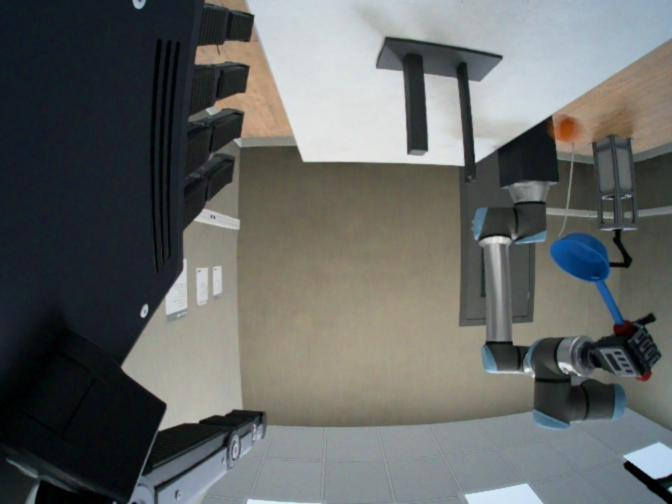

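>>> move --target '[-0.3105,-0.3919,-0.0157,0,0,0,0.98,0.98,0.97,0.97,0.89,1,-0.5,-0.85,0,0,0,0,0,0,-1,-1,-1,-1,-1,-1,0.6,-0.5]' --speed 0.25

>>> move --pt "0.0021 0.0026 0.0001 0 0 0 0.98 0.98 0.97 0.97 0.89 1 -0.5 -0.85 0 0 0 0 0 0 -1 -1 -1 -1 -1 -1 0.6 -0.5" --pt "0.3726 0.4703 0.0188 0 0 0 0.98 0.98 0.97 0.97 0.89 1 -0.5 -0.85 0 0 0 0 0 0 -1 -1 -1 -1 -1 -1 0.6 -0.5" --speed '[0.005, 0.78]' --blocking false

>>> wait --seconds 0.13

>>> wait --seconds 0.03

>>> wait --seconds 0.03

>>> wait --seconds 0.03

>>> wait --seconds 0.03

>>> wait --seconds 0.03

>>> wait --seconds 0.03

>>> wait --seconds 0.03

>>> wait --seconds 0.03

>>> wait --seconds 0.03

>>> wait --seconds 0.03

>>> wait --seconds 0.03

>>> wait --seconds 0.03

>>> wait --seconds 0.03

>>> wait --seconds 0.03

>>> wait --seconds 0.03

>>> wait --seconds 0.03

>>> wait --seconds 0.03

>>> wait --seconds 0.03

>>> wait --seconds 0.03

>>> wait --seconds 0.03

>>> wait --seconds 0.03

Scene clock: 5538.20 s.
left_arm: end_effector_position=(+0.5925, -0.9083, +0.4399) hand_measured=(+0.980, +0.972, +0.912, +0.950, -0.470, +1.000) hand_load_n=(+0.0, +0.0, +9.0, +10.0, +11.5, +3.0) hand_stopped_by=(target, force, force, force, force, target) hand_force_limit=-0.50 hand_speed=-0.85 end_effector_quat_wxyz=(-0.285, -0.324, +0.731, -0.530) | right_arm: end_effector_position=(+0.9206, +0.2010, +0.3151) hand_measured=(-1.000, -1.000, -1.000, -1.000, -1.000, -1.000) hand_load_n=(+0.0, +0.0, +0.0, +0.0, +0.0, +0.0) hand_stopped_by=(target, target, target, target, target, target) hand_force_limit=0.60 hand_speed=-0.50 end_effector_quat_wxyz=(+0.294, -0.530, +0.697, +0.384)
Joint positions: left_arm=[-0.999 -0.901 0.858 0.39 2.19 -3.845] | right_arm=[-0.232 -0.579 0.821 1.672 0.601 -3.285]
Joint torques (N m): left_arm=[8.8 -88.27 -55.12 0.18 1.35 -4.25] | right_arm=[-3.3 -92.8 -42.48 7.09 -3.94 -2.37]
Wrist force (N): left_arm=[-3.3 0.0 2.9] | right_arm=[-2.2 2.1 -2.6]
Wrist torque (N m): left_arm=[0.02 0.46 -0.61] | right_arm=[0.55 0.42 -0.03]
Wrist force, peak (N): left_arm=[-5.9 -1.6 2.6] | right_arm=[-2.6 2.4 -3.2]
Hand target: left_arm +0.5926, -0.9083, +0.4400; -0.285, -0.324, +0.731, -0.530 | right_arm +0.9206, +0.2010, +0.3151; +0.294, -0.530, +0.697, +0.384
Off the commanded pose: left_arm 0.000 m, 0 deg | right_arm 0.000 m, 0 deg.
move: done

Scene clock: 5538.70 s.
left_arm: end_effector_position=(+0.5908, -0.9082, +0.4400) hand_measured=(+0.980, +0.972, +0.912, +0.950, -0.470, +1.000) hand_load_n=(+0.0, +0.0, +9.0, +10.0, +11.5, +2.5) hand_stopped_by=(target, force, force, force, force, target) hand_force_limit=-0.50 hand_speed=-0.85 end_effector_quat_wxyz=(-0.285, -0.324, +0.731, -0.530) end_effector_velocity=(-0.004, +0.000, -0.001) end_effector_angular_velocity=(+0.002, +0.001, +0.000) | right_arm: end_effector_position=(+0.9206, +0.2010, +0.3151) hand_measured=(-1.000, -1.000, -1.000, -1.000, -1.000, -1.000) hand_load_n=(+0.0, +0.0, +0.0, +0.0, +0.0, +0.0) hand_stopped_by=(target, target, target, target, target, target) hand_force_limit=0.60 hand_speed=-0.50 end_effector_quat_wxyz=(+0.294, -0.530, +0.697, +0.384)
Joint positions: left_arm=[-1 -0.904 0.863 0.388 2.189 -3.846] | right_arm=[-0.232 -0.579 0.821 1.672 0.601 -3.285]
Joint velocities: left_arm=[-0.004 -0.006 0.011 -0.004 -0.004 -0.002] | right_arm=[within noise]
Joint torques (N m): left_arm=[-13.44 -118.93 -32.68 -2.99 -1.44 -3.67] | right_arm=[-1.46 -93.17 -41.06 7.13 -3.75 -2.8]
Wrist force (N): left_arm=[-3.1 -0.1 2.7] | right_arm=[-2.1 1.6 -2.5]
Wrist torque (N m): left_arm=[0.00 0.37 -0.51] | right_arm=[0.46 0.38 -0.04]
Wrist force, peak (N): left_arm=[-4.0 0.2 3.0] | right_arm=[-2.8 2.1 -2.5]
Hand target: left_arm +0.5905, -0.9082, +0.4400; -0.285, -0.324, +0.731, -0.530 | right_arm +0.9206, +0.2010, +0.3151; +0.294, -0.530, +0.697, +0.384
Off the commanded pose: left_arm 0.358 m, 0 deg | right_arm 0.000 m, 0 deg.
move: running; path passed 1 of 2 targets

Scene clock: 5538.83 s.
left_arm: end_effector_position=(+0.5885, -0.9081, +0.4400) hand_measured=(+0.980, +0.972, +0.912, +0.950, -0.470, +1.000) hand_load_n=(+0.0, +0.0, +9.0, +10.0, +11.5, +2.5) hand_stopped_by=(target, force, force, force, force, target) hand_force_limit=-0.50 hand_speed=-0.85 end_effector_quat_wxyz=(-0.285, -0.324, +0.731, -0.530) end_effector_velocity=(-0.070, +0.002, -0.003) end_effector_angular_velocity=(+0.002, +0.000, -0.001) | right_arm: end_effector_position=(+0.9206, +0.2010, +0.3151) hand_measured=(-1.000, -1.000, -1.000, -1.000, -1.000, -1.000) hand_load_n=(+0.0, +0.0, +0.0, +0.0, -0.5, +0.0) hand_stopped_by=(target, target, target, target, target, target) hand_force_limit=0.60 hand_speed=-0.50 end_effector_quat_wxyz=(+0.294, -0.530, +0.697, +0.384)
Joint positions: left_arm=[-1.002 -0.908 0.869 0.385 2.187 -3.847] | right_arm=[-0.232 -0.579 0.821 1.672 0.601 -3.285]
Joint velocities: left_arm=[-0.064 -0.111 0.187 -0.089 -0.059 -0.025] | right_arm=[within noise]
Joint torques (N m): left_arm=[-34.32 -143.81 -22.5 -3.39 -2.65 -4.95] | right_arm=[-3.96 -93.47 -42.24 7.17 -3.57 -2.12]
Wrist force (N): left_arm=[-5.4 -1.5 3.0] | right_arm=[-2.1 1.6 -3.1]
Wrist torque (N m): left_arm=[-0.16 0.59 -0.57] | right_arm=[0.50 0.42 -0.04]
Wrist force, peak (N): left_arm=[-5.4 -1.5 3.0] | right_arm=[-2.1 1.6 -3.1]
Hand target: left_arm +0.5789, -0.9077, +0.4400; -0.285, -0.324, +0.731, -0.530 | right_arm +0.9206, +0.2010, +0.3151; +0.294, -0.530, +0.697, +0.384
Off the commanded pose: left_arm 0.356 m, 0 deg | right_arm 0.000 m, 0 deg.
earlier move: running; path passed 1 of 2 targets
wait: 0.13 s; no rest

Scene clock: 5538.87 s.
left_arm: end_effector_position=(+0.5838, -0.9079, +0.4399) hand_measured=(+0.980, +0.972, +0.912, +0.950, -0.470, +1.000) hand_load_n=(+0.0, +0.0, +9.0, +9.5, +11.0, +2.5) hand_stopped_by=(target, force, force, force, force, target) hand_force_limit=-0.50 hand_speed=-0.85 end_effector_quat_wxyz=(-0.285, -0.324, +0.731, -0.529) end_effector_velocity=(-0.156, +0.008, -0.001) end_effector_angular_velocity=(+0.009, +0.001, -0.004) | right_arm: end_effector_position=(+0.9206, +0.2010, +0.3151) hand_measured=(-1.000, -1.000, -1.000, -1.000, -1.000, -1.000) hand_load_n=(+0.0, +0.0, +0.0, +0.0, +0.0, +0.0) hand_stopped_by=(target, target, target, target, target, target) hand_force_limit=0.60 hand_speed=-0.50 end_effector_quat_wxyz=(+0.294, -0.530, +0.697, +0.384)
Joint positions: left_arm=[-1.007 -0.915 0.881 0.379 2.183 -3.848] | right_arm=[-0.232 -0.579 0.821 1.672 0.601 -3.285]
Joint velocities: left_arm=[-0.141 -0.244 0.4 -0.178 -0.131 -0.052] | right_arm=[within noise]
Joint torques (N m): left_arm=[-43.11 -151.53 -18.68 -4.05 -2.77 -4.46] | right_arm=[-2.11 -90.73 -41.81 7.07 -3.81 -2.25]
Wrist force (N): left_arm=[-5.5 -2.4 2.5] | right_arm=[-2.0 1.7 -2.5]
Wrist torque (N m): left_arm=[-0.22 0.63 -0.58] | right_arm=[0.49 0.37 -0.02]
Wrist force, peak (N): left_arm=[-5.5 -2.4 2.5] | right_arm=[-2.0 1.7 -2.5]
Hand target: left_arm +0.5699, -0.9073, +0.4400; -0.285, -0.324, +0.731, -0.530 | right_arm +0.9206, +0.2010, +0.3151; +0.294, -0.530, +0.697, +0.384
Off the commanded pose: left_arm 0.351 m, 0 deg | right_arm 0.000 m, 0 deg.
earlier move: running; path passed 1 of 2 targets
wait: 0.03 s; no rest

Scene clock: 5538.90 s.
left_arm: end_effector_position=(+0.5774, -0.9076, +0.4398) hand_measured=(+0.980, +0.972, +0.912, +0.950, -0.470, +1.000) hand_load_n=(+0.0, +0.0, +9.0, +9.5, +11.5, +3.0) hand_stopped_by=(target, force, force, force, force, target) hand_force_limit=-0.50 hand_speed=-0.85 end_effector_quat_wxyz=(-0.285, -0.324, +0.731, -0.529) end_effector_velocity=(-0.238, +0.011, -0.004) end_effector_angular_velocity=(+0.017, +0.004, -0.014) | right_arm: end_effector_position=(+0.9206, +0.2010, +0.3151) hand_measured=(-1.000, -1.000, -1.000, -1.000, -1.000, -1.000) hand_load_n=(+0.0, +0.0, +0.0, +0.0, +0.0, +0.0) hand_stopped_by=(target, target, target, target, target, target) hand_force_limit=0.60 hand_speed=-0.50 end_effector_quat_wxyz=(+0.294, -0.530, +0.697, +0.384)
Joint positions: left_arm=[-1.012 -0.925 0.897 0.372 2.178 -3.85] | right_arm=[-0.232 -0.579 0.821 1.672 0.601 -3.285]
Joint velocities: left_arm=[-0.216 -0.358 0.587 -0.256 -0.192 -0.077] | right_arm=[within noise]
Joint torques (N m): left_arm=[-40.59 -156.47 -19.15 -3.83 -3.09 -4.96] | right_arm=[-2.91 -92.84 -42.14 7.01 -3.74 -2.02]
Wrist force (N): left_arm=[-5.9 -3.1 2.4] | right_arm=[-1.9 2.3 -2.5]
Wrist torque (N m): left_arm=[-0.30 0.70 -0.60] | right_arm=[0.58 0.36 0.00]
Wrist force, peak (N): left_arm=[-5.9 -3.1 2.4] | right_arm=[-1.9 2.3 -2.5]
Hand target: left_arm +0.5583, -0.9068, +0.4400; -0.285, -0.324, +0.731, -0.530 | right_arm +0.9206, +0.2010, +0.3151; +0.294, -0.530, +0.697, +0.384
Off the commanded pose: left_arm 0.345 m, 0 deg | right_arm 0.000 m, 0 deg.
earlier move: running; path passed 1 of 2 targets
wait: 0.03 s; no rest

Scene clock: 5538.93 s.
left_arm: end_effector_position=(+0.5682, -0.9071, +0.4397) hand_measured=(+0.980, +0.972, +0.912, +0.950, -0.470, +1.000) hand_load_n=(+0.0, +0.0, +9.0, +9.5, +11.5, +2.5) hand_stopped_by=(target, force, force, force, force, target) hand_force_limit=-0.50 hand_speed=-0.85 end_effector_quat_wxyz=(-0.285, -0.323, +0.731, -0.529) end_effector_velocity=(-0.320, +0.016, -0.006) end_effector_angular_velocity=(+0.027, +0.006, -0.020) | right_arm: end_effector_position=(+0.9206, +0.2010, +0.3151) hand_measured=(-1.000, -1.000, -1.000, -1.000, -1.000, -1.000) hand_load_n=(+0.5, +0.0, +0.0, +0.0, +0.0, +0.0) hand_stopped_by=(target, target, target, target, target, target) hand_force_limit=0.60 hand_speed=-0.50 end_effector_quat_wxyz=(+0.294, -0.530, +0.697, +0.384)
Joint positions: left_arm=[-1.021 -0.938 0.919 0.363 2.17 -3.853] | right_arm=[-0.232 -0.579 0.821 1.672 0.601 -3.285]
Joint velocities: left_arm=[-0.293 -0.469 0.763 -0.325 -0.26 -0.101] | right_arm=[within noise]
Joint torques (N m): left_arm=[-44.56 -157.13 -18.11 -3.45 -3.01 -5.07] | right_arm=[-2.51 -94.31 -41.93 7.34 -3.55 -2.25]
Wrist force (N): left_arm=[-6.1 -3.0 2.7] | right_arm=[-1.6 1.6 -2.6]
Wrist torque (N m): left_arm=[-0.31 0.69 -0.58] | right_arm=[0.49 0.31 -0.01]
Wrist force, peak (N): left_arm=[-6.1 -3.0 2.7] | right_arm=[-1.6 1.6 -2.6]
Hand target: left_arm +0.5441, -0.9061, +0.4400; -0.285, -0.324, +0.731, -0.530 | right_arm +0.9206, +0.2010, +0.3151; +0.294, -0.530, +0.697, +0.384
Off the commanded pose: left_arm 0.336 m, 0 deg | right_arm 0.000 m, 0 deg.
earlier move: running; path passed 1 of 2 targets
wait: 0.03 s; no rest

Scene clock: 5538.97 s.
left_arm: end_effector_position=(+0.5566, -0.9065, +0.4396) hand_measured=(+0.980, +0.972, +0.912, +0.950, -0.470, +1.000) hand_load_n=(+0.0, +0.0, +9.0, +9.5, +11.5, +3.0) hand_stopped_by=(target, force, force, force, force, target) hand_force_limit=-0.50 hand_speed=-0.85 end_effector_quat_wxyz=(-0.285, -0.323, +0.731, -0.528) end_effector_velocity=(-0.400, +0.022, -0.003) end_effector_angular_velocity=(+0.030, +0.005, -0.027) | right_arm: end_effector_position=(+0.9206, +0.2010, +0.3151) hand_measured=(-1.000, -1.000, -1.000, -1.000, -1.000, -1.000) hand_load_n=(+0.0, +0.0, +0.0, +0.0, +0.0, +0.0) hand_stopped_by=(target, target, target, target, target, target) hand_force_limit=0.60 hand_speed=-0.50 end_effector_quat_wxyz=(+0.294, -0.530, +0.697, +0.384)
Joint positions: left_arm=[-1.032 -0.955 0.946 0.351 2.161 -3.857] | right_arm=[-0.232 -0.579 0.821 1.672 0.601 -3.285]
Joint velocities: left_arm=[-0.371 -0.574 0.919 -0.388 -0.327 -0.127] | right_arm=[within noise]
Joint torques (N m): left_arm=[-46.26 -154.45 -17.76 -3.21 -3.45 -5.38] | right_arm=[-3.96 -92.05 -42.18 7.23 -3.99 -2.17]
Wrist force (N): left_arm=[-5.5 -2.6 2.8] | right_arm=[-1.8 2.0 -2.7]
Wrist torque (N m): left_arm=[-0.25 0.64 -0.54] | right_arm=[0.53 0.34 -0.01]
Wrist force, peak (N): left_arm=[-5.5 -2.6 2.8] | right_arm=[-1.8 2.0 -2.7]
Hand target: left_arm +0.5274, -0.9054, +0.4400; -0.285, -0.324, +0.731, -0.530 | right_arm +0.9206, +0.2010, +0.3151; +0.294, -0.530, +0.697, +0.384
Off the commanded pose: left_arm 0.324 m, 0 deg | right_arm 0.000 m, 0 deg.
earlier move: running; path passed 1 of 2 targets
wait: 0.03 s; no rest

Scene clock: 5539.00 s.
left_arm: end_effector_position=(+0.5424, -0.9058, +0.4395) hand_measured=(+0.980, +0.972, +0.912, +0.950, -0.470, +1.000) hand_load_n=(+0.0, +0.0, +9.0, +10.0, +11.5, +3.0) hand_stopped_by=(target, force, force, force, force, target) hand_force_limit=-0.50 hand_speed=-0.85 end_effector_quat_wxyz=(-0.285, -0.323, +0.732, -0.528) end_effector_velocity=(-0.475, +0.028, -0.004) end_effector_angular_velocity=(+0.035, +0.008, -0.033) | right_arm: end_effector_position=(+0.9206, +0.2010, +0.3151) hand_measured=(-1.000, -1.000, -1.000, -1.000, -1.000, -1.000) hand_load_n=(+0.0, +0.0, +0.0, +0.0, +0.0, +0.0) hand_stopped_by=(target, target, target, target, target, target) hand_force_limit=0.60 hand_speed=-0.50 end_effector_quat_wxyz=(+0.294, -0.530, +0.697, +0.384)
Joint positions: left_arm=[-1.045 -0.975 0.978 0.338 2.149 -3.861] | right_arm=[-0.232 -0.579 0.821 1.672 0.601 -3.285]
Joint velocities: left_arm=[-0.448 -0.663 1.051 -0.438 -0.395 -0.154] | right_arm=[within noise]
Joint torques (N m): left_arm=[-44.56 -156.99 -18.01 -3.78 -4.17 -5.04] | right_arm=[-0.47 -93.77 -41.91 7.42 -3.79 -2.2]
Wrist force (N): left_arm=[-5.4 -2.4 2.5] | right_arm=[-2.2 1.6 -2.6]
Wrist torque (N m): left_arm=[-0.22 0.65 -0.53] | right_arm=[0.48 0.41 -0.04]
Wrist force, peak (N): left_arm=[-5.4 -2.4 2.5] | right_arm=[-2.2 1.6 -2.6]
Hand target: left_arm +0.5080, -0.9046, +0.4401; -0.285, -0.324, +0.731, -0.530 | right_arm +0.9206, +0.2010, +0.3151; +0.294, -0.530, +0.697, +0.384
Off the commanded pose: left_arm 0.310 m, 0 deg | right_arm 0.000 m, 0 deg.
earlier move: running; path passed 1 of 2 targets
wait: 0.03 s; no rest

Scene clock: 5539.03 s.
left_arm: end_effector_position=(+0.5258, -0.9048, +0.4393) hand_measured=(+0.980, +0.972, +0.912, +0.950, -0.470, +1.000) hand_load_n=(+0.0, +0.0, +9.0, +9.5, +12.0, +3.0) hand_stopped_by=(target, force, force, force, force, target) hand_force_limit=-0.50 hand_speed=-0.85 end_effector_quat_wxyz=(-0.286, -0.323, +0.732, -0.527) end_effector_velocity=(-0.548, +0.032, -0.008) end_effector_angular_velocity=(+0.039, +0.010, -0.036) | right_arm: end_effector_position=(+0.9206, +0.2010, +0.3151) hand_measured=(-1.000, -1.000, -1.000, -1.000, -1.000, -1.000) hand_load_n=(+0.0, +0.0, +0.0, +0.0, +0.0, +0.0) hand_stopped_by=(target, target, target, target, target, target) hand_force_limit=0.60 hand_speed=-0.50 end_effector_quat_wxyz=(+0.294, -0.530, +0.697, +0.384)
Joint positions: left_arm=[-1.061 -0.998 1.014 0.323 2.135 -3.867] | right_arm=[-0.232 -0.579 0.821 1.672 0.601 -3.285]
Joint velocities: left_arm=[-0.53 -0.738 1.162 -0.483 -0.47 -0.183] | right_arm=[within noise]
Joint torques (N m): left_arm=[-48.07 -151.62 -18.37 -3.41 -4.47 -5.2] | right_arm=[-2.16 -92.55 -42.02 7.66 -3.96 -2.69]
Wrist force (N): left_arm=[-5.7 -2.1 2.7] | right_arm=[-2.2 1.7 -3.3]
Wrist torque (N m): left_arm=[-0.20 0.66 -0.53] | right_arm=[0.53 0.44 -0.04]
Wrist force, peak (N): left_arm=[-5.7 -2.1 2.7] | right_arm=[-2.2 1.7 -3.3]
Hand target: left_arm +0.4861, -0.9036, +0.4401; -0.285, -0.324, +0.731, -0.530 | right_arm +0.9206, +0.2010, +0.3151; +0.294, -0.530, +0.697, +0.384
Off the commanded pose: left_arm 0.293 m, 0 deg | right_arm 0.000 m, 0 deg.
earlier move: running; path passed 1 of 2 targets
wait: 0.03 s; no rest

Scene clock: 5539.07 s.
left_arm: end_effector_position=(+0.5019, -0.9035, +0.4391) hand_measured=(+0.980, +0.972, +0.912, +0.950, -0.470, +1.000) hand_load_n=(+0.0, +0.0, +9.0, +9.5, +11.5, +3.0) hand_stopped_by=(target, force, force, force, force, target) hand_force_limit=-0.50 hand_speed=-0.85 end_effector_quat_wxyz=(-0.286, -0.323, +0.733, -0.526) end_effector_velocity=(-0.637, +0.038, -0.007) end_effector_angular_velocity=(+0.035, +0.010, -0.038) | right_arm: end_effector_position=(+0.9206, +0.2010, +0.3151) hand_measured=(-1.000, -1.000, -1.000, -1.000, -1.000, -1.000) hand_load_n=(+0.0, +0.0, +0.0, +0.0, +0.0, +0.0) hand_stopped_by=(target, target, target, target, target, target) hand_force_limit=0.60 hand_speed=-0.50 end_effector_quat_wxyz=(+0.294, -0.530, +0.697, +0.384)
Joint positions: left_arm=[-1.084 -1.029 1.063 0.303 2.114 -3.875] | right_arm=[-0.232 -0.579 0.821 1.672 0.601 -3.285]
Joint velocities: left_arm=[-0.636 -0.824 1.272 -0.527 -0.568 -0.222] | right_arm=[within noise]
Joint torques (N m): left_arm=[-48.06 -150.04 -20.99 -3.66 -4.69 -5.7] | right_arm=[-2.11 -92.72 -42.18 7.14 -3.77 -2.34]
Wrist force (N): left_arm=[-5.1 -2.4 2.7] | right_arm=[-2.1 1.7 -2.4]
Wrist torque (N m): left_arm=[-0.24 0.61 -0.51] | right_arm=[0.49 0.38 -0.04]
Wrist force, peak (N): left_arm=[-5.1 -2.4 2.7] | right_arm=[-2.1 1.7 -2.4]
Hand target: left_arm +0.4617, -0.9025, +0.4401; -0.285, -0.324, +0.731, -0.530 | right_arm +0.9206, +0.2010, +0.3151; +0.294, -0.530, +0.697, +0.384
Off the commanded pose: left_arm 0.269 m, 0 deg | right_arm 0.000 m, 0 deg.
earlier move: running; path passed 1 of 2 targets
wait: 0.03 s; no rest

Scene clock: 5539.10 s.
left_arm: end_effector_position=(+0.4804, -0.9022, +0.4389) hand_measured=(+0.980, +0.972, +0.912, +0.950, -0.470, +1.000) hand_load_n=(+0.0, +0.0, +9.0, +9.5, +11.5, +2.5) hand_stopped_by=(target, force, force, force, force, target) hand_force_limit=-0.50 hand_speed=-0.85 end_effector_quat_wxyz=(-0.286, -0.323, +0.733, -0.526) end_effector_velocity=(-0.699, +0.042, -0.008) end_effector_angular_velocity=(+0.028, +0.009, -0.037) | right_arm: end_effector_position=(+0.9206, +0.2010, +0.3151) hand_measured=(-1.000, -1.000, -1.000, -1.000, -1.000, -1.000) hand_load_n=(+0.0, +0.0, +0.0, +0.0, -0.5, +0.0) hand_stopped_by=(target, target, target, target, target, target) hand_force_limit=0.60 hand_speed=-0.50 end_effector_quat_wxyz=(+0.294, -0.530, +0.697, +0.384)
Joint positions: left_arm=[-1.106 -1.057 1.105 0.285 2.095 -3.883] | right_arm=[-0.232 -0.579 0.821 1.672 0.601 -3.285]
Joint velocities: left_arm=[-0.72 -0.871 1.328 -0.554 -0.647 -0.253] | right_arm=[within noise]
Joint torques (N m): left_arm=[-42.59 -146.21 -20.82 -3.56 -5.23 -5.43] | right_arm=[-4.16 -91.16 -41.89 7.33 -3.64 -2.25]
Wrist force (N): left_arm=[-4.8 -1.8 2.7] | right_arm=[-2.3 2.0 -2.8]
Wrist torque (N m): left_arm=[-0.17 0.56 -0.47] | right_arm=[0.55 0.42 -0.03]
Wrist force, peak (N): left_arm=[-4.8 -1.8 2.7] | right_arm=[-2.3 2.0 -2.8]
Hand target: left_arm +0.4367, -0.9014, +0.4401; -0.285, -0.324, +0.731, -0.530 | right_arm +0.9206, +0.2010, +0.3151; +0.294, -0.530, +0.697, +0.384
Off the commanded pose: left_arm 0.248 m, 1 deg | right_arm 0.000 m, 0 deg.
earlier move: running; path passed 1 of 2 targets
wait: 0.03 s; no rest

Scene clock: 5539.13 s.
left_arm: end_effector_position=(+0.4571, -0.9009, +0.4387) hand_measured=(+0.980, +0.972, +0.912, +0.950, -0.470, +1.000) hand_load_n=(+0.0, +0.0, +9.0, +9.5, +11.5, +3.0) hand_stopped_by=(target, force, force, force, force, target) hand_force_limit=-0.50 hand_speed=-0.85 end_effector_quat_wxyz=(-0.286, -0.322, +0.734, -0.525) end_effector_velocity=(-0.742, +0.045, -0.003) end_effector_angular_velocity=(+0.014, +0.006, -0.030) | right_arm: end_effector_position=(+0.9206, +0.2010, +0.3151) hand_measured=(-1.000, -1.000, -1.000, -1.000, -1.000, -1.000) hand_load_n=(+0.0, +0.0, +0.0, +0.0, +0.0, +0.0) hand_stopped_by=(target, target, target, target, target, target) hand_force_limit=0.60 hand_speed=-0.50 end_effector_quat_wxyz=(+0.294, -0.530, +0.697, +0.384)
Joint positions: left_arm=[-1.13 -1.085 1.148 0.267 2.073 -3.891] | right_arm=[-0.232 -0.579 0.821 1.672 0.601 -3.285]
Joint velocities: left_arm=[-0.791 -0.898 1.34 -0.562 -0.72 -0.281] | right_arm=[within noise]
Joint torques (N m): left_arm=[-40.54 -136.32 -25.1 -3.24 -5.25 -5.69] | right_arm=[-4.4 -90.96 -42.13 7.18 -3.93 -2.42]
Wrist force (N): left_arm=[-4.2 -0.9 3.1] | right_arm=[-2.4 2.0 -2.9]
Wrist torque (N m): left_arm=[-0.13 0.47 -0.44] | right_arm=[0.56 0.46 -0.05]
Wrist force, peak (N): left_arm=[-4.2 -0.9 3.1] | right_arm=[-2.4 2.0 -2.9]
Hand target: left_arm +0.4116, -0.9003, +0.4401; -0.285, -0.324, +0.731, -0.530 | right_arm +0.9206, +0.2010, +0.3151; +0.294, -0.530, +0.697, +0.384
Off the commanded pose: left_arm 0.225 m, 1 deg | right_arm 0.000 m, 0 deg.
earlier move: running; path passed 1 of 2 targets
wait: 0.03 s; no rest

Scene clock: 5539.17 s.
left_arm: end_effector_position=(+0.4330, -0.8994, +0.4387) hand_measured=(+0.980, +0.972, +0.912, +0.950, -0.470, +1.000) hand_load_n=(+0.0, +0.0, +9.0, +9.5, +11.5, +3.0) hand_stopped_by=(target, force, force, force, force, target) hand_force_limit=-0.50 hand_speed=-0.85 end_effector_quat_wxyz=(-0.287, -0.322, +0.734, -0.525) end_effector_velocity=(-0.763, +0.046, -0.002) end_effector_angular_velocity=(-0.001, +0.006, -0.018) | right_arm: end_effector_position=(+0.9206, +0.2010, +0.3151) hand_measured=(-1.000, -1.000, -1.000, -1.000, -1.000, -1.000) hand_load_n=(+0.0, +0.0, +0.0, +0.0, -0.5, +0.0) hand_stopped_by=(target, target, target, target, target, target) hand_force_limit=0.60 hand_speed=-0.50 end_effector_quat_wxyz=(+0.294, -0.530, +0.697, +0.384)
Joint positions: left_arm=[-1.157 -1.114 1.19 0.25 2.048 -3.901] | right_arm=[-0.232 -0.579 0.821 1.672 0.601 -3.285]
Joint velocities: left_arm=[-0.842 -0.892 1.31 -0.555 -0.779 -0.303] | right_arm=[within noise]
Joint torques (N m): left_arm=[-35.18 -129.66 -27.43 -3.76 -5.66 -5.74] | right_arm=[-1.74 -92.28 -41.39 7.53 -3.67 -2.44]
Wrist force (N): left_arm=[-3.7 -0.3 2.7] | right_arm=[-1.9 2.1 -2.6]
Wrist torque (N m): left_arm=[-0.04 0.48 -0.41] | right_arm=[0.55 0.36 -0.01]
Wrist force, peak (N): left_arm=[-3.7 -0.3 2.7] | right_arm=[-1.9 2.1 -2.6]
Hand target: left_arm +0.3866, -0.8992, +0.4401; -0.285, -0.324, +0.731, -0.530 | right_arm +0.9206, +0.2010, +0.3151; +0.294, -0.530, +0.697, +0.384
Off the commanded pose: left_arm 0.200 m, 1 deg | right_arm 0.000 m, 0 deg.
earlier move: running; path passed 1 of 2 targets
wait: 0.03 s; no rest

Scene clock: 5539.20 s.
left_arm: end_effector_position=(+0.4084, -0.8981, +0.4387) hand_measured=(+0.980, +0.972, +0.912, +0.950, -0.470, +1.000) hand_load_n=(+0.0, +0.0, +9.0, +10.0, +11.5, +2.5) hand_stopped_by=(target, force, force, force, force, target) hand_force_limit=-0.50 hand_speed=-0.85 end_effector_quat_wxyz=(-0.287, -0.322, +0.734, -0.525) end_effector_velocity=(-0.767, +0.044, -0.001) end_effector_angular_velocity=(-0.014, +0.004, -0.005) | right_arm: end_effector_position=(+0.9206, +0.2010, +0.3151) hand_measured=(-1.000, -1.000, -1.000, -1.000, -1.000, -1.000) hand_load_n=(+0.0, +0.0, +0.0, +0.0, +0.0, +0.0) hand_stopped_by=(target, target, target, target, target, target) hand_force_limit=0.60 hand_speed=-0.50 end_effector_quat_wxyz=(+0.294, -0.530, +0.697, +0.384)
Joint positions: left_arm=[-1.184 -1.142 1.231 0.232 2.023 -3.911] | right_arm=[-0.232 -0.579 0.821 1.672 0.601 -3.285]
Joint velocities: left_arm=[-0.88 -0.863 1.248 -0.535 -0.827 -0.316] | right_arm=[within noise]
Joint torques (N m): left_arm=[-29.91 -120.46 -28.84 -3.42 -5.37 -5.36] | right_arm=[-2.51 -94 -41.88 7.24 -3.92 -2.42]
Wrist force (N): left_arm=[-3.3 0.6 2.5] | right_arm=[-2.2 1.5 -2.8]
Wrist torque (N m): left_arm=[0.08 0.42 -0.36] | right_arm=[0.47 0.42 -0.05]
Wrist force, peak (N): left_arm=[-3.3 0.6 2.5] | right_arm=[-2.2 1.5 -2.8]
Hand target: left_arm +0.3616, -0.8981, +0.4401; -0.285, -0.324, +0.731, -0.530 | right_arm +0.9206, +0.2010, +0.3151; +0.294, -0.530, +0.697, +0.384
Off the commanded pose: left_arm 0.176 m, 1 deg | right_arm 0.000 m, 0 deg.
earlier move: running; path passed 1 of 2 targets
wait: 0.03 s; no rest

Scene clock: 5539.23 s.
left_arm: end_effector_position=(+0.3839, -0.8968, +0.4387) hand_measured=(+0.980, +0.972, +0.912, +0.950, -0.470, +1.000) hand_load_n=(+0.0, +0.0, +9.0, +10.0, +11.5, +2.5) hand_stopped_by=(target, force, force, force, force, target) hand_force_limit=-0.50 hand_speed=-0.85 end_effector_quat_wxyz=(-0.287, -0.322, +0.734, -0.525) end_effector_velocity=(-0.761, +0.041, +0.003) end_effector_angular_velocity=(-0.028, +0.001, +0.009) | right_arm: end_effector_position=(+0.9206, +0.2010, +0.3151) hand_measured=(-1.000, -1.000, -1.000, -1.000, -1.000, -1.000) hand_load_n=(+0.0, +0.0, +0.5, +0.0, +0.0, +0.0) hand_stopped_by=(target, target, target, target, target, target) hand_force_limit=0.60 hand_speed=-0.50 end_effector_quat_wxyz=(+0.294, -0.530, +0.697, +0.384)
Joint positions: left_arm=[-1.213 -1.169 1.27 0.216 1.996 -3.921] | right_arm=[-0.232 -0.579 0.821 1.672 0.601 -3.285]
Joint velocities: left_arm=[-0.906 -0.826 1.17 -0.503 -0.866 -0.324] | right_arm=[within noise]
Joint torques (N m): left_arm=[-25.4 -113.39 -30.29 -3.09 -5.61 -5.3] | right_arm=[-2.62 -90.52 -42.27 7.48 -3.8 -2.55]
Wrist force (N): left_arm=[-3.6 0.6 2.5] | right_arm=[-2.6 1.8 -2.6]
Wrist torque (N m): left_arm=[0.07 0.44 -0.40] | right_arm=[0.51 0.48 -0.06]
Wrist force, peak (N): left_arm=[-3.6 0.6 2.5] | right_arm=[-2.6 1.8 -2.6]
Hand target: left_arm +0.3372, -0.8971, +0.4401; -0.285, -0.324, +0.731, -0.530 | right_arm +0.9206, +0.2010, +0.3151; +0.294, -0.530, +0.697, +0.384
Off the commanded pose: left_arm 0.151 m, 1 deg | right_arm 0.000 m, 0 deg.
earlier move: running; path passed 1 of 2 targets
wait: 0.03 s; no rest

Scene clock: 5539.27 s.
left_arm: end_effector_position=(+0.3538, -0.8953, +0.4389) hand_measured=(+0.980, +0.972, +0.912, +0.950, -0.470, +1.000) hand_load_n=(+0.0, +0.0, +9.0, +9.5, +11.5, +2.5) hand_stopped_by=(target, force, force, force, force, target) hand_force_limit=-0.50 hand_speed=-0.85 end_effector_quat_wxyz=(-0.287, -0.322, +0.733, -0.526) end_effector_velocity=(-0.737, +0.036, +0.004) end_effector_angular_velocity=(-0.035, -0.001, +0.017) | right_arm: end_effector_position=(+0.9206, +0.2010, +0.3151) hand_measured=(-1.000, -1.000, -1.000, -1.000, -1.000, -1.000) hand_load_n=(+0.0, +0.0, +0.0, +0.0, +0.0, +0.0) hand_stopped_by=(target, target, target, target, target, target) hand_force_limit=0.60 hand_speed=-0.50 end_effector_quat_wxyz=(+0.294, -0.530, +0.697, +0.384)
Joint positions: left_arm=[-1.25 -1.2 1.314 0.197 1.96 -3.934] | right_arm=[-0.232 -0.579 0.821 1.672 0.601 -3.285]
Joint velocities: left_arm=[-0.917 -0.756 1.049 -0.447 -0.886 -0.318] | right_arm=[within noise]
Joint torques (N m): left_arm=[-16.67 -102.57 -32.15 -3.13 -5.31 -4.86] | right_arm=[-2.53 -93.08 -41.43 7.11 -3.86 -2.17]
Wrist force (N): left_arm=[-2.6 1.2 2.5] | right_arm=[-2.5 1.9 -2.8]
Wrist torque (N m): left_arm=[0.15 0.34 -0.37] | right_arm=[0.53 0.45 -0.05]
Wrist force, peak (N): left_arm=[-2.6 1.2 2.5] | right_arm=[-2.5 1.9 -2.8]
Hand target: left_arm +0.3152, -0.8961, +0.4401; -0.285, -0.324, +0.731, -0.530 | right_arm +0.9206, +0.2010, +0.3151; +0.294, -0.530, +0.697, +0.384
Off the commanded pose: left_arm 0.121 m, 1 deg | right_arm 0.000 m, 0 deg.
earlier move: running; path passed 1 of 2 targets
wait: 0.03 s; no rest

Scene clock: 5539.30 s.
left_arm: end_effector_position=(+0.3309, -0.8943, +0.4392) hand_measured=(+0.980, +0.972, +0.912, +0.950, -0.470, +1.000) hand_load_n=(+0.0, +0.0, +9.0, +10.0, +11.5, +2.5) hand_stopped_by=(target, force, force, force, force, target) hand_force_limit=-0.50 hand_speed=-0.85 end_effector_quat_wxyz=(-0.287, -0.322, +0.733, -0.526) end_effector_velocity=(-0.694, +0.031, +0.008) end_effector_angular_velocity=(-0.040, -0.004, +0.026) | right_arm: end_effector_position=(+0.9206, +0.2010, +0.3151) hand_measured=(-1.000, -1.000, -1.000, -1.000, -1.000, -1.000) hand_load_n=(+0.0, +0.0, +0.0, +0.0, +0.0, +0.0) hand_stopped_by=(target, target, target, target, target, target) hand_force_limit=0.60 hand_speed=-0.50 end_effector_quat_wxyz=(+0.294, -0.530, +0.697, +0.384)
Joint positions: left_arm=[-1.279 -1.223 1.345 0.183 1.932 -3.944] | right_arm=[-0.232 -0.579 0.821 1.672 0.601 -3.285]
Joint velocities: left_arm=[-0.893 -0.682 0.926 -0.391 -0.874 -0.303] | right_arm=[within noise]
Joint torques (N m): left_arm=[-7.46 -96.2 -35.76 -3.08 -5.47 -4.62] | right_arm=[-2.47 -92.8 -42.07 7.45 -3.95 -1.94]
Wrist force (N): left_arm=[-1.6 2.1 2.8] | right_arm=[-2.3 1.9 -2.6]
Wrist torque (N m): left_arm=[0.22 0.20 -0.31] | right_arm=[0.51 0.41 -0.04]
Wrist force, peak (N): left_arm=[-1.6 2.1 2.8] | right_arm=[-2.3 1.9 -2.6]
Hand target: left_arm +0.2959, -0.8952, +0.4401; -0.285, -0.324, +0.731, -0.530 | right_arm +0.9206, +0.2010, +0.3151; +0.294, -0.530, +0.697, +0.384
Off the commanded pose: left_arm 0.098 m, 1 deg | right_arm 0.000 m, 0 deg.
earlier move: running; path passed 1 of 2 targets
wait: 0.03 s; no rest

Scene clock: 5539.33 s.
left_arm: end_effector_position=(+0.3098, -0.8935, +0.4394) hand_measured=(+0.980, +0.972, +0.912, +0.950, -0.470, +1.000) hand_load_n=(+0.0, +0.0, +9.0, +10.0, +11.5, +2.5) hand_stopped_by=(target, force, force, force, force, target) hand_force_limit=-0.50 hand_speed=-0.85 end_effector_quat_wxyz=(-0.287, -0.322, +0.732, -0.527) end_effector_velocity=(-0.632, +0.024, +0.008) end_effector_angular_velocity=(-0.039, -0.007, +0.034) | right_arm: end_effector_position=(+0.9206, +0.2010, +0.3151) hand_measured=(-1.000, -1.000, -1.000, -1.000, -1.000, -1.000) hand_load_n=(+0.0, +0.0, +0.0, +0.0, +0.0, +0.0) hand_stopped_by=(target, target, target, target, target, target) hand_force_limit=0.60 hand_speed=-0.50 end_effector_quat_wxyz=(+0.294, -0.530, +0.697, +0.384)
Joint positions: left_arm=[-1.306 -1.244 1.372 0.172 1.905 -3.953] | right_arm=[-0.232 -0.579 0.821 1.672 0.601 -3.285]
Joint velocities: left_arm=[-0.838 -0.592 0.79 -0.328 -0.832 -0.277] | right_arm=[within noise]
Joint torques (N m): left_arm=[1.18 -91.57 -36.33 -3.11 -4.87 -4.18] | right_arm=[-2.32 -91.63 -41.98 7.28 -3.53 -2.05]
Wrist force (N): left_arm=[-1.8 3.2 2.2] | right_arm=[-1.9 2.1 -2.7]
Wrist torque (N m): left_arm=[0.39 0.25 -0.31] | right_arm=[0.56 0.38 -0.01]
Wrist force, peak (N): left_arm=[-1.8 3.2 2.2] | right_arm=[-1.9 2.1 -2.7]
Hand target: left_arm +0.2791, -0.8945, +0.4402; -0.285, -0.324, +0.731, -0.530 | right_arm +0.9206, +0.2010, +0.3151; +0.294, -0.530, +0.697, +0.384
Off the commanded pose: left_arm 0.077 m, 0 deg | right_arm 0.000 m, 0 deg.
earlier move: running; path passed 1 of 2 targets
wait: 0.03 s; no rest

Scene clock: 5539.37 s.
left_arm: end_effector_position=(+0.2909, -0.8929, +0.4397) hand_measured=(+0.980, +0.972, +0.912, +0.950, -0.470, +1.000) hand_load_n=(+0.0, +0.0, +9.0, +10.0, +11.5, +2.5) hand_stopped_by=(target, force, force, force, force, target) hand_force_limit=-0.50 hand_speed=-0.85 end_effector_quat_wxyz=(-0.287, -0.322, +0.732, -0.528) end_effector_velocity=(-0.555, +0.017, +0.007) end_effector_angular_velocity=(-0.033, -0.009, +0.039) | right_arm: end_effector_position=(+0.9206, +0.2010, +0.3151) hand_measured=(-1.000, -1.000, -1.000, -1.000, -1.000, -1.000) hand_load_n=(+0.0, +0.0, +0.0, +0.0, +0.0, +0.0) hand_stopped_by=(target, target, target, target, target, target) hand_force_limit=0.60 hand_speed=-0.50 end_effector_quat_wxyz=(+0.294, -0.530, +0.697, +0.384)
Joint positions: left_arm=[-1.332 -1.261 1.395 0.163 1.879 -3.961] | right_arm=[-0.232 -0.579 0.821 1.672 0.601 -3.285]
Joint velocities: left_arm=[-0.758 -0.495 0.652 -0.266 -0.762 -0.244] | right_arm=[within noise]
Joint torques (N m): left_arm=[3.57 -84.13 -37.06 -3.08 -3.76 -4.03] | right_arm=[-3.71 -94.25 -42.01 7.19 -3.65 -2.26]
Wrist force (N): left_arm=[-0.5 3.5 2.2] | right_arm=[-2.1 1.7 -2.9]
Wrist torque (N m): left_arm=[0.40 0.11 -0.26] | right_arm=[0.51 0.40 -0.04]
Wrist force, peak (N): left_arm=[-0.5 3.5 2.2] | right_arm=[-2.1 1.7 -2.9]
Hand target: left_arm +0.2650, -0.8939, +0.4402; -0.285, -0.324, +0.731, -0.530 | right_arm +0.9206, +0.2010, +0.3151; +0.294, -0.530, +0.697, +0.384
Off the commanded pose: left_arm 0.058 m, 0 deg | right_arm 0.000 m, 0 deg.
earlier move: running; path passed 1 of 2 targets
wait: 0.03 s; no rest

Scene clock: 5539.40 s.
left_arm: end_effector_position=(+0.2746, -0.8925, +0.4399) hand_measured=(+0.980, +0.972, +0.912, +0.950, -0.470, +1.000) hand_load_n=(+0.0, +0.0, +9.0, +10.0, +11.5, +2.5) hand_stopped_by=(target, force, force, force, force, target) hand_force_limit=-0.50 hand_speed=-0.85 end_effector_quat_wxyz=(-0.286, -0.323, +0.731, -0.528) end_effector_velocity=(-0.474, +0.010, +0.005) end_effector_angular_velocity=(-0.025, -0.011, +0.038) | right_arm: end_effector_position=(+0.9206, +0.2010, +0.3151) hand_measured=(-1.000, -1.000, -1.000, -1.000, -1.000, -1.000) hand_load_n=(+0.0, +0.0, +0.0, +0.0, +0.0, +0.0) hand_stopped_by=(target, target, target, target, target, target) hand_force_limit=0.60 hand_speed=-0.50 end_effector_quat_wxyz=(+0.294, -0.530, +0.697, +0.384)
Joint positions: left_arm=[-1.354 -1.275 1.414 0.155 1.857 -3.968] | right_arm=[-0.232 -0.579 0.821 1.672 0.601 -3.285]
Joint velocities: left_arm=[-0.662 -0.4 0.521 -0.206 -0.672 -0.206] | right_arm=[within noise]
Joint torques (N m): left_arm=[9.41 -78.03 -36.52 -3.5 -3.84 -3.83] | right_arm=[-2.64 -93.63 -42.6 7.32 -3.73 -2.6]
Wrist force (N): left_arm=[-1.0 3.7 2.4] | right_arm=[-2.0 1.5 -2.6]
Wrist torque (N m): left_arm=[0.42 0.15 -0.29] | right_arm=[0.46 0.39 -0.04]
Wrist force, peak (N): left_arm=[-1.0 3.7 2.4] | right_arm=[-2.0 1.5 -2.6]
Hand target: left_arm +0.2533, -0.8934, +0.4402; -0.285, -0.324, +0.731, -0.530 | right_arm +0.9206, +0.2010, +0.3151; +0.294, -0.530, +0.697, +0.384
Off the commanded pose: left_arm 0.042 m, 0 deg | right_arm 0.000 m, 0 deg.
earlier move: running; path passed 1 of 2 targets
wait: 0.03 s; no rest

Scene clock: 5539.43 s.
left_arm: end_effector_position=(+0.2609, -0.8923, +0.4401) hand_measured=(+0.980, +0.972, +0.912, +0.950, -0.470, +1.000) hand_load_n=(+0.0, +0.0, +9.0, +10.0, +11.5, +2.5) hand_stopped_by=(target, force, force, force, force, target) hand_force_limit=-0.50 hand_speed=-0.85 end_effector_quat_wxyz=(-0.286, -0.323, +0.731, -0.529) end_effector_velocity=(-0.392, +0.004, +0.005) end_effector_angular_velocity=(-0.020, -0.012, +0.036) | right_arm: end_effector_position=(+0.9206, +0.2010, +0.3151) hand_measured=(-1.000, -1.000, -1.000, -1.000, -1.000, -1.000) hand_load_n=(+0.0, +0.0, +0.0, +0.0, +0.0, +0.0) hand_stopped_by=(target, target, target, target, target, target) hand_force_limit=0.60 hand_speed=-0.50 end_effector_quat_wxyz=(+0.294, -0.530, +0.697, +0.384)
Joint positions: left_arm=[-1.374 -1.286 1.428 0.149 1.837 -3.974] | right_arm=[-0.232 -0.579 0.821 1.672 0.601 -3.285]
Joint velocities: left_arm=[-0.558 -0.314 0.404 -0.156 -0.571 -0.169] | right_arm=[within noise]
Joint torques (N m): left_arm=[14.71 -79.59 -36.56 -3.21 -3.06 -3.58] | right_arm=[-3.46 -91.48 -41.94 7.31 -4.08 -2.31]
Wrist force (N): left_arm=[-1.1 3.5 2.4] | right_arm=[-2.3 1.9 -2.6]
Wrist torque (N m): left_arm=[0.40 0.17 -0.31] | right_arm=[0.52 0.42 -0.04]
Wrist force, peak (N): left_arm=[-1.1 3.5 2.4] | right_arm=[-2.3 1.9 -2.6]
Hand target: left_arm +0.2443, -0.8930, +0.4402; -0.285, -0.324, +0.731, -0.530 | right_arm +0.9206, +0.2010, +0.3151; +0.294, -0.530, +0.697, +0.384
Off the commanded pose: left_arm 0.028 m, 0 deg | right_arm 0.000 m, 0 deg.
earlier move: running; path passed 1 of 2 targets
wait: 0.03 s; no rest

Scene clock: 5539.47 s.
left_arm: end_effector_position=(+0.2475, -0.8922, +0.4402) hand_measured=(+0.980, +0.972, +0.912, +0.950, -0.470, +1.000) hand_load_n=(+0.0, +0.0, +9.0, +10.0, +12.0, +2.5) hand_stopped_by=(target, force, force, force, force, target) hand_force_limit=-0.50 hand_speed=-0.85 end_effector_quat_wxyz=(-0.286, -0.323, +0.731, -0.529) end_effector_velocity=(-0.290, +0.000, +0.003) end_effector_angular_velocity=(-0.011, -0.010, +0.027) | right_arm: end_effector_position=(+0.9206, +0.2010, +0.3151) hand_measured=(-1.000, -1.000, -1.000, -1.000, -1.000, -1.000) hand_load_n=(+0.0, +0.0, +0.0, +0.0, -0.5, +0.0) hand_stopped_by=(target, target, target, target, target, target) hand_force_limit=0.60 hand_speed=-0.50 end_effector_quat_wxyz=(+0.294, -0.530, +0.697, +0.384)
Joint positions: left_arm=[-1.393 -1.297 1.441 0.144 1.817 -3.98] | right_arm=[-0.232 -0.579 0.821 1.672 0.601 -3.285]
Joint velocities: left_arm=[-0.419 -0.218 0.279 -0.103 -0.43 -0.123] | right_arm=[within noise]
Joint torques (N m): left_arm=[12.72 -77.64 -36.35 -3.47 -2.3 -3.56] | right_arm=[-4.16 -92.76 -41.7 7.4 -3.97 -2.55]
Wrist force (N): left_arm=[-0.6 3.6 2.1] | right_arm=[-2.2 2.0 -2.6]
Wrist torque (N m): left_arm=[0.45 0.13 -0.31] | right_arm=[0.53 0.41 -0.03]
Wrist force, peak (N): left_arm=[-0.6 3.6 2.1] | right_arm=[-2.2 2.0 -2.6]
Hand target: left_arm +0.2379, -0.8927, +0.4402; -0.285, -0.324, +0.731, -0.530 | right_arm +0.9206, +0.2010, +0.3151; +0.294, -0.530, +0.697, +0.384
Off the commanded pose: left_arm 0.015 m, 0 deg | right_arm 0.000 m, 0 deg.
earlier move: running; path passed 1 of 2 targets
wait: 0.03 s; no rest

Scene clock: 5539.50 s.
left_arm: end_effector_position=(+0.2396, -0.8923, +0.4403) hand_measured=(+0.980, +0.972, +0.912, +0.950, -0.470, +1.000) hand_load_n=(+0.0, +0.0, +9.0, +10.0, +11.5, +2.5) hand_stopped_by=(target, force, force, force, force, target) hand_force_limit=-0.50 hand_speed=-0.85 end_effector_quat_wxyz=(-0.285, -0.323, +0.731, -0.529) end_effector_velocity=(-0.212, -0.001, +0.001) end_effector_angular_velocity=(-0.004, -0.007, +0.020) | right_arm: end_effector_position=(+0.9206, +0.2010, +0.3151) hand_measured=(-1.000, -1.000, -1.000, -1.000, -1.000, -1.000) hand_load_n=(+0.0, +0.0, +0.0, +0.0, +0.0, +0.0) hand_stopped_by=(target, target, target, target, target, target) hand_force_limit=0.60 hand_speed=-0.50 end_effector_quat_wxyz=(+0.294, -0.530, +0.697, +0.384)
Joint positions: left_arm=[-1.404 -1.302 1.449 0.142 1.805 -3.983] | right_arm=[-0.232 -0.579 0.821 1.672 0.601 -3.285]
Joint velocities: left_arm=[-0.309 -0.152 0.193 -0.067 -0.317 -0.089] | right_arm=[within noise]
Joint torques (N m): left_arm=[17.28 -78.61 -35.81 -2.77 -2.61 -3.83] | right_arm=[-4.12 -91.51 -42.22 7.39 -3.95 -2.51]
Wrist force (N): left_arm=[-1.1 3.8 2.8] | right_arm=[-2.5 1.6 -3.1]
Wrist torque (N m): left_arm=[0.45 0.14 -0.32] | right_arm=[0.52 0.47 -0.06]
Wrist force, peak (N): left_arm=[-1.1 3.8 2.8] | right_arm=[-2.5 1.6 -3.1]
Hand target: left_arm +0.2340, -0.8925, +0.4402; -0.285, -0.324, +0.731, -0.530 | right_arm +0.9206, +0.2010, +0.3151; +0.294, -0.530, +0.697, +0.384
Off the commanded pose: left_arm 0.007 m, 0 deg | right_arm 0.000 m, 0 deg.
earlier move: running; path passed 1 of 2 targets
wait: 0.03 s; no rest

Scene clock: 5539.53 s.
left_arm: end_effector_position=(+0.2342, -0.8923, +0.4403) hand_measured=(+0.980, +0.972, +0.912, +0.950, -0.470, +1.000) hand_load_n=(+0.0, +0.0, +9.0, +10.0, +11.5, +2.5) hand_stopped_by=(target, force, force, force, force, target) hand_force_limit=-0.50 hand_speed=-0.85 end_effector_quat_wxyz=(-0.285, -0.323, +0.731, -0.530) end_effector_velocity=(-0.134, -0.001, +0.001) end_effector_angular_velocity=(-0.002, -0.006, +0.013) | right_arm: end_effector_position=(+0.9206, +0.2010, +0.3151) hand_measured=(-1.000, -1.000, -1.000, -1.000, -1.000, -1.000) hand_load_n=(+0.0, +0.0, +0.0, +0.0, +0.0, +0.0) hand_stopped_by=(target, target, target, target, target, target) hand_force_limit=0.60 hand_speed=-0.50 end_effector_quat_wxyz=(+0.294, -0.530, +0.697, +0.384)
Joint positions: left_arm=[-1.412 -1.306 1.454 0.14 1.797 -3.986] | right_arm=[-0.232 -0.579 0.821 1.672 0.601 -3.285]
Joint velocities: left_arm=[-0.196 -0.093 0.118 -0.04 -0.203 -0.056] | right_arm=[within noise]
Joint torques (N m): left_arm=[17.23 -76.42 -35.31 -3.08 -1.88 -3.27] | right_arm=[-2.9 -93.02 -41.52 7.05 -3.89 -2.27]
Wrist force (N): left_arm=[-1.0 3.4 2.6] | right_arm=[-2.0 1.2 -2.6]
Wrist torque (N m): left_arm=[0.39 0.14 -0.33] | right_arm=[0.41 0.38 -0.04]
Wrist force, peak (N): left_arm=[-1.0 3.4 2.6] | right_arm=[-2.0 1.2 -2.6]
Hand target: left_arm +0.2327, -0.8925, +0.4402; -0.285, -0.324, +0.731, -0.530 | right_arm +0.9206, +0.2010, +0.3151; +0.294, -0.530, +0.697, +0.384
Off the commanded pose: left_arm 0.002 m, 0 deg | right_arm 0.000 m, 0 deg.
earlier move: running
wait: 0.03 s; no rest

>>> execute_actions --actions '[]' --cameras '["cam_high","cam_right_wrist"]'

Scene clock: 5627.00 s.
left_arm: end_effector_position=(+0.2327, -0.8925, +0.4402) hand_measured=(+0.980, +0.972, +0.912, +0.950, -0.470, +1.000) hand_load_n=(+0.0, +0.0, +9.0, +9.5, +11.5, +3.0) hand_stopped_by=(target, force, force, force, force, target) hand_force_limit=-0.50 hand_speed=-0.85 end_effector_quat_wxyz=(-0.285, -0.324, +0.731, -0.530) | right_arm: end_effector_position=(+0.9206, +0.2010, +0.3151) hand_measured=(-1.000, -1.000, -1.000, -1.000, -1.000, -1.000) hand_load_n=(+0.5, +0.0, +0.0, +0.0, +0.0, +0.0) hand_stopped_by=(target, target, target, target, target, target) hand_force_limit=0.60 hand_speed=-0.50 end_effector_quat_wxyz=(+0.294, -0.530, +0.697, +0.384)
Joint positions: left_arm=[-1.415 -1.307 1.455 0.14 1.794 -3.986] | right_arm=[-0.232 -0.579 0.821 1.672 0.601 -3.285]
Joint velocities: within noise
Joint torques (N m): left_arm=[2.88 -52.01 -53.83 -0.18 0.94 -2.64] | right_arm=[-2.23 -92.93 -40.81 7.21 -4 -2.57]
Motor temperatures (°C): left_arm=[32 28 31 34 30 33] | right_arm=[28 35 31 27 32 27]
Wrist force (N): left_arm=[-3.5 0.4 2.2] | right_arm=[-1.6 1.7 -2.7]
Wrist torque (N m): left_arm=[0.09 0.41 -0.63] | right_arm=[0.49 0.32 0.00]
Wrist force, peak (N): left_arm=[-4.2 1.1 3.0] | right_arm=[-2.4 2.3 -3.6]
Hand target: left_arm +0.2327, -0.8925, +0.4402; -0.285, -0.324, +0.731, -0.530 | right_arm +0.9206, +0.2010, +0.3151; +0.294, -0.530, +0.697, +0.384
Off the commanded pose: left_arm 0.000 m, 0 deg | right_arm 0.000 m, 0 deg.
earlier move: done
camera_calibration:
cam_right_wrist: T_world_to_cam=[[-1, -0.000343328, 0.000718999, 0.917478], [0.000718738, 0.000761837, 0.999999, -0.317572], [-0.000343876, 1, -0.00076159, -0.0871848], [0, 0, 0, 1]] pos_world=[0.917676, 0.0877417, 0.316846]
Images, in order (width x height): cam_high 672x504, cam_right_wrist 672x504.

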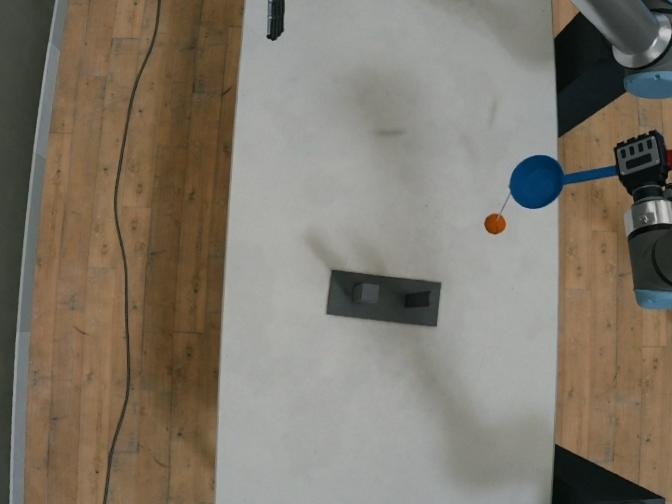

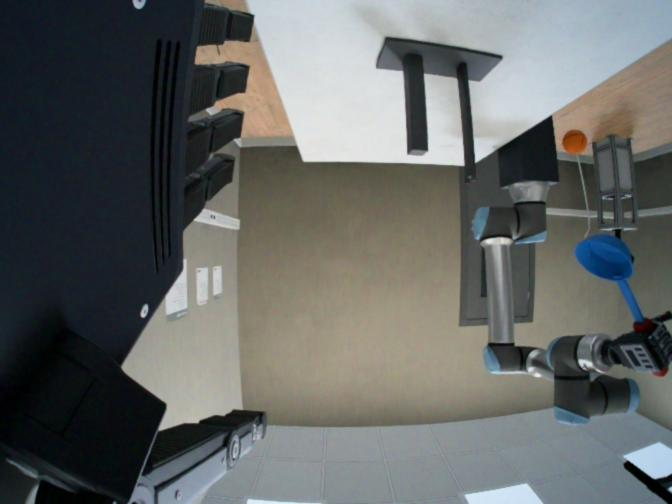

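>>> move --target '[-0.25596,-0.32305,-0.01291,0,0,0,0.98,0.98,0.97,0.97,0.89,1,-0.5,-0.85,0,0,0,0,0,0,-1,-1,-1,-1,-1,-1,0.6,-0.5]' --speed 0.04 --cameras '["cam_high","cam_right_wrist"]'

Scene clock: 5655.20 s.
left_arm: end_effector_position=(+0.4800, -0.9034, +0.4400) hand_measured=(+0.980, +0.972, +0.912, +0.950, -0.470, +1.000) hand_load_n=(+0.0, +0.0, +9.0, +9.5, +11.5, +2.5) hand_stopped_by=(target, force, force, force, force, target) hand_force_limit=-0.50 hand_speed=-0.85 end_effector_quat_wxyz=(-0.285, -0.323, +0.731, -0.530) end_effector_velocity=(-0.002, +0.001, +0.000) end_effector_angular_velocity=(+0.000, -0.001, +0.000) | right_arm: end_effector_position=(+0.9206, +0.2010, +0.3151) hand_measured=(-1.000, -1.000, -1.000, -1.000, -1.000, -1.000) hand_load_n=(+0.0, +0.0, +0.0, +0.0, +0.0, +0.0) hand_stopped_by=(target, target, target, target, target, target) hand_force_limit=0.60 hand_speed=-0.50 end_effector_quat_wxyz=(+0.294, -0.530, +0.697, +0.384)
Joint positions: left_arm=[-1.108 -1.061 1.112 0.273 2.087 -3.888] | right_arm=[-0.232 -0.579 0.821 1.672 0.601 -3.285]
Joint velocities: left_arm=[-0.002 -0.004 0.005 -0.002 -0.003 0] | right_arm=[within noise]
Joint torques (N m): left_arm=[-11.66 -105.6 -30.79 -1.7 -1.83 0.3] | right_arm=[-1.59 -91.77 -41.92 7.41 -3.55 -2.35]
Wrist force (N): left_arm=[-3.1 0.3 2.6] | right_arm=[-2.2 1.8 -2.8]
Wrist torque (N m): left_arm=[0.02 0.34 -0.65] | right_arm=[0.51 0.42 -0.04]
Wrist force, peak (N): left_arm=[-3.9 0.9 3.1] | right_arm=[-2.6 2.6 -2.8]
Hand target: left_arm +0.4799, -0.9033, +0.4400; -0.285, -0.324, +0.731, -0.530 | right_arm +0.9206, +0.2010, +0.3151; +0.294, -0.530, +0.697, +0.384
Off the commanded pose: left_arm 0.000 m, 0 deg | right_arm 0.000 m, 0 deg.
move: done
camera_calibration:
cam_right_wrist: T_world_to_cam=[[-1, -0.000343328, 0.000718999, 0.917478], [0.000718738, 0.000761837, 0.999999, -0.317572], [-0.000343876, 1, -0.00076159, -0.0871848], [0, 0, 0, 1]] pos_world=[0.917676, 0.0877417, 0.316846]
Images, in order (width x height): cam_high 672x504, cam_right_wrist 672x504.

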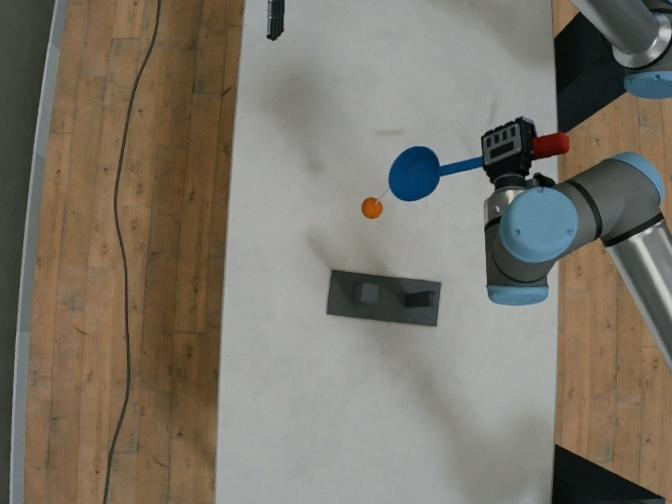

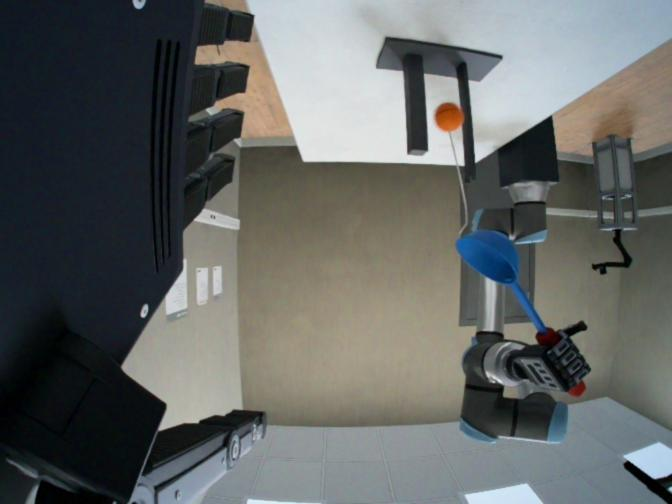

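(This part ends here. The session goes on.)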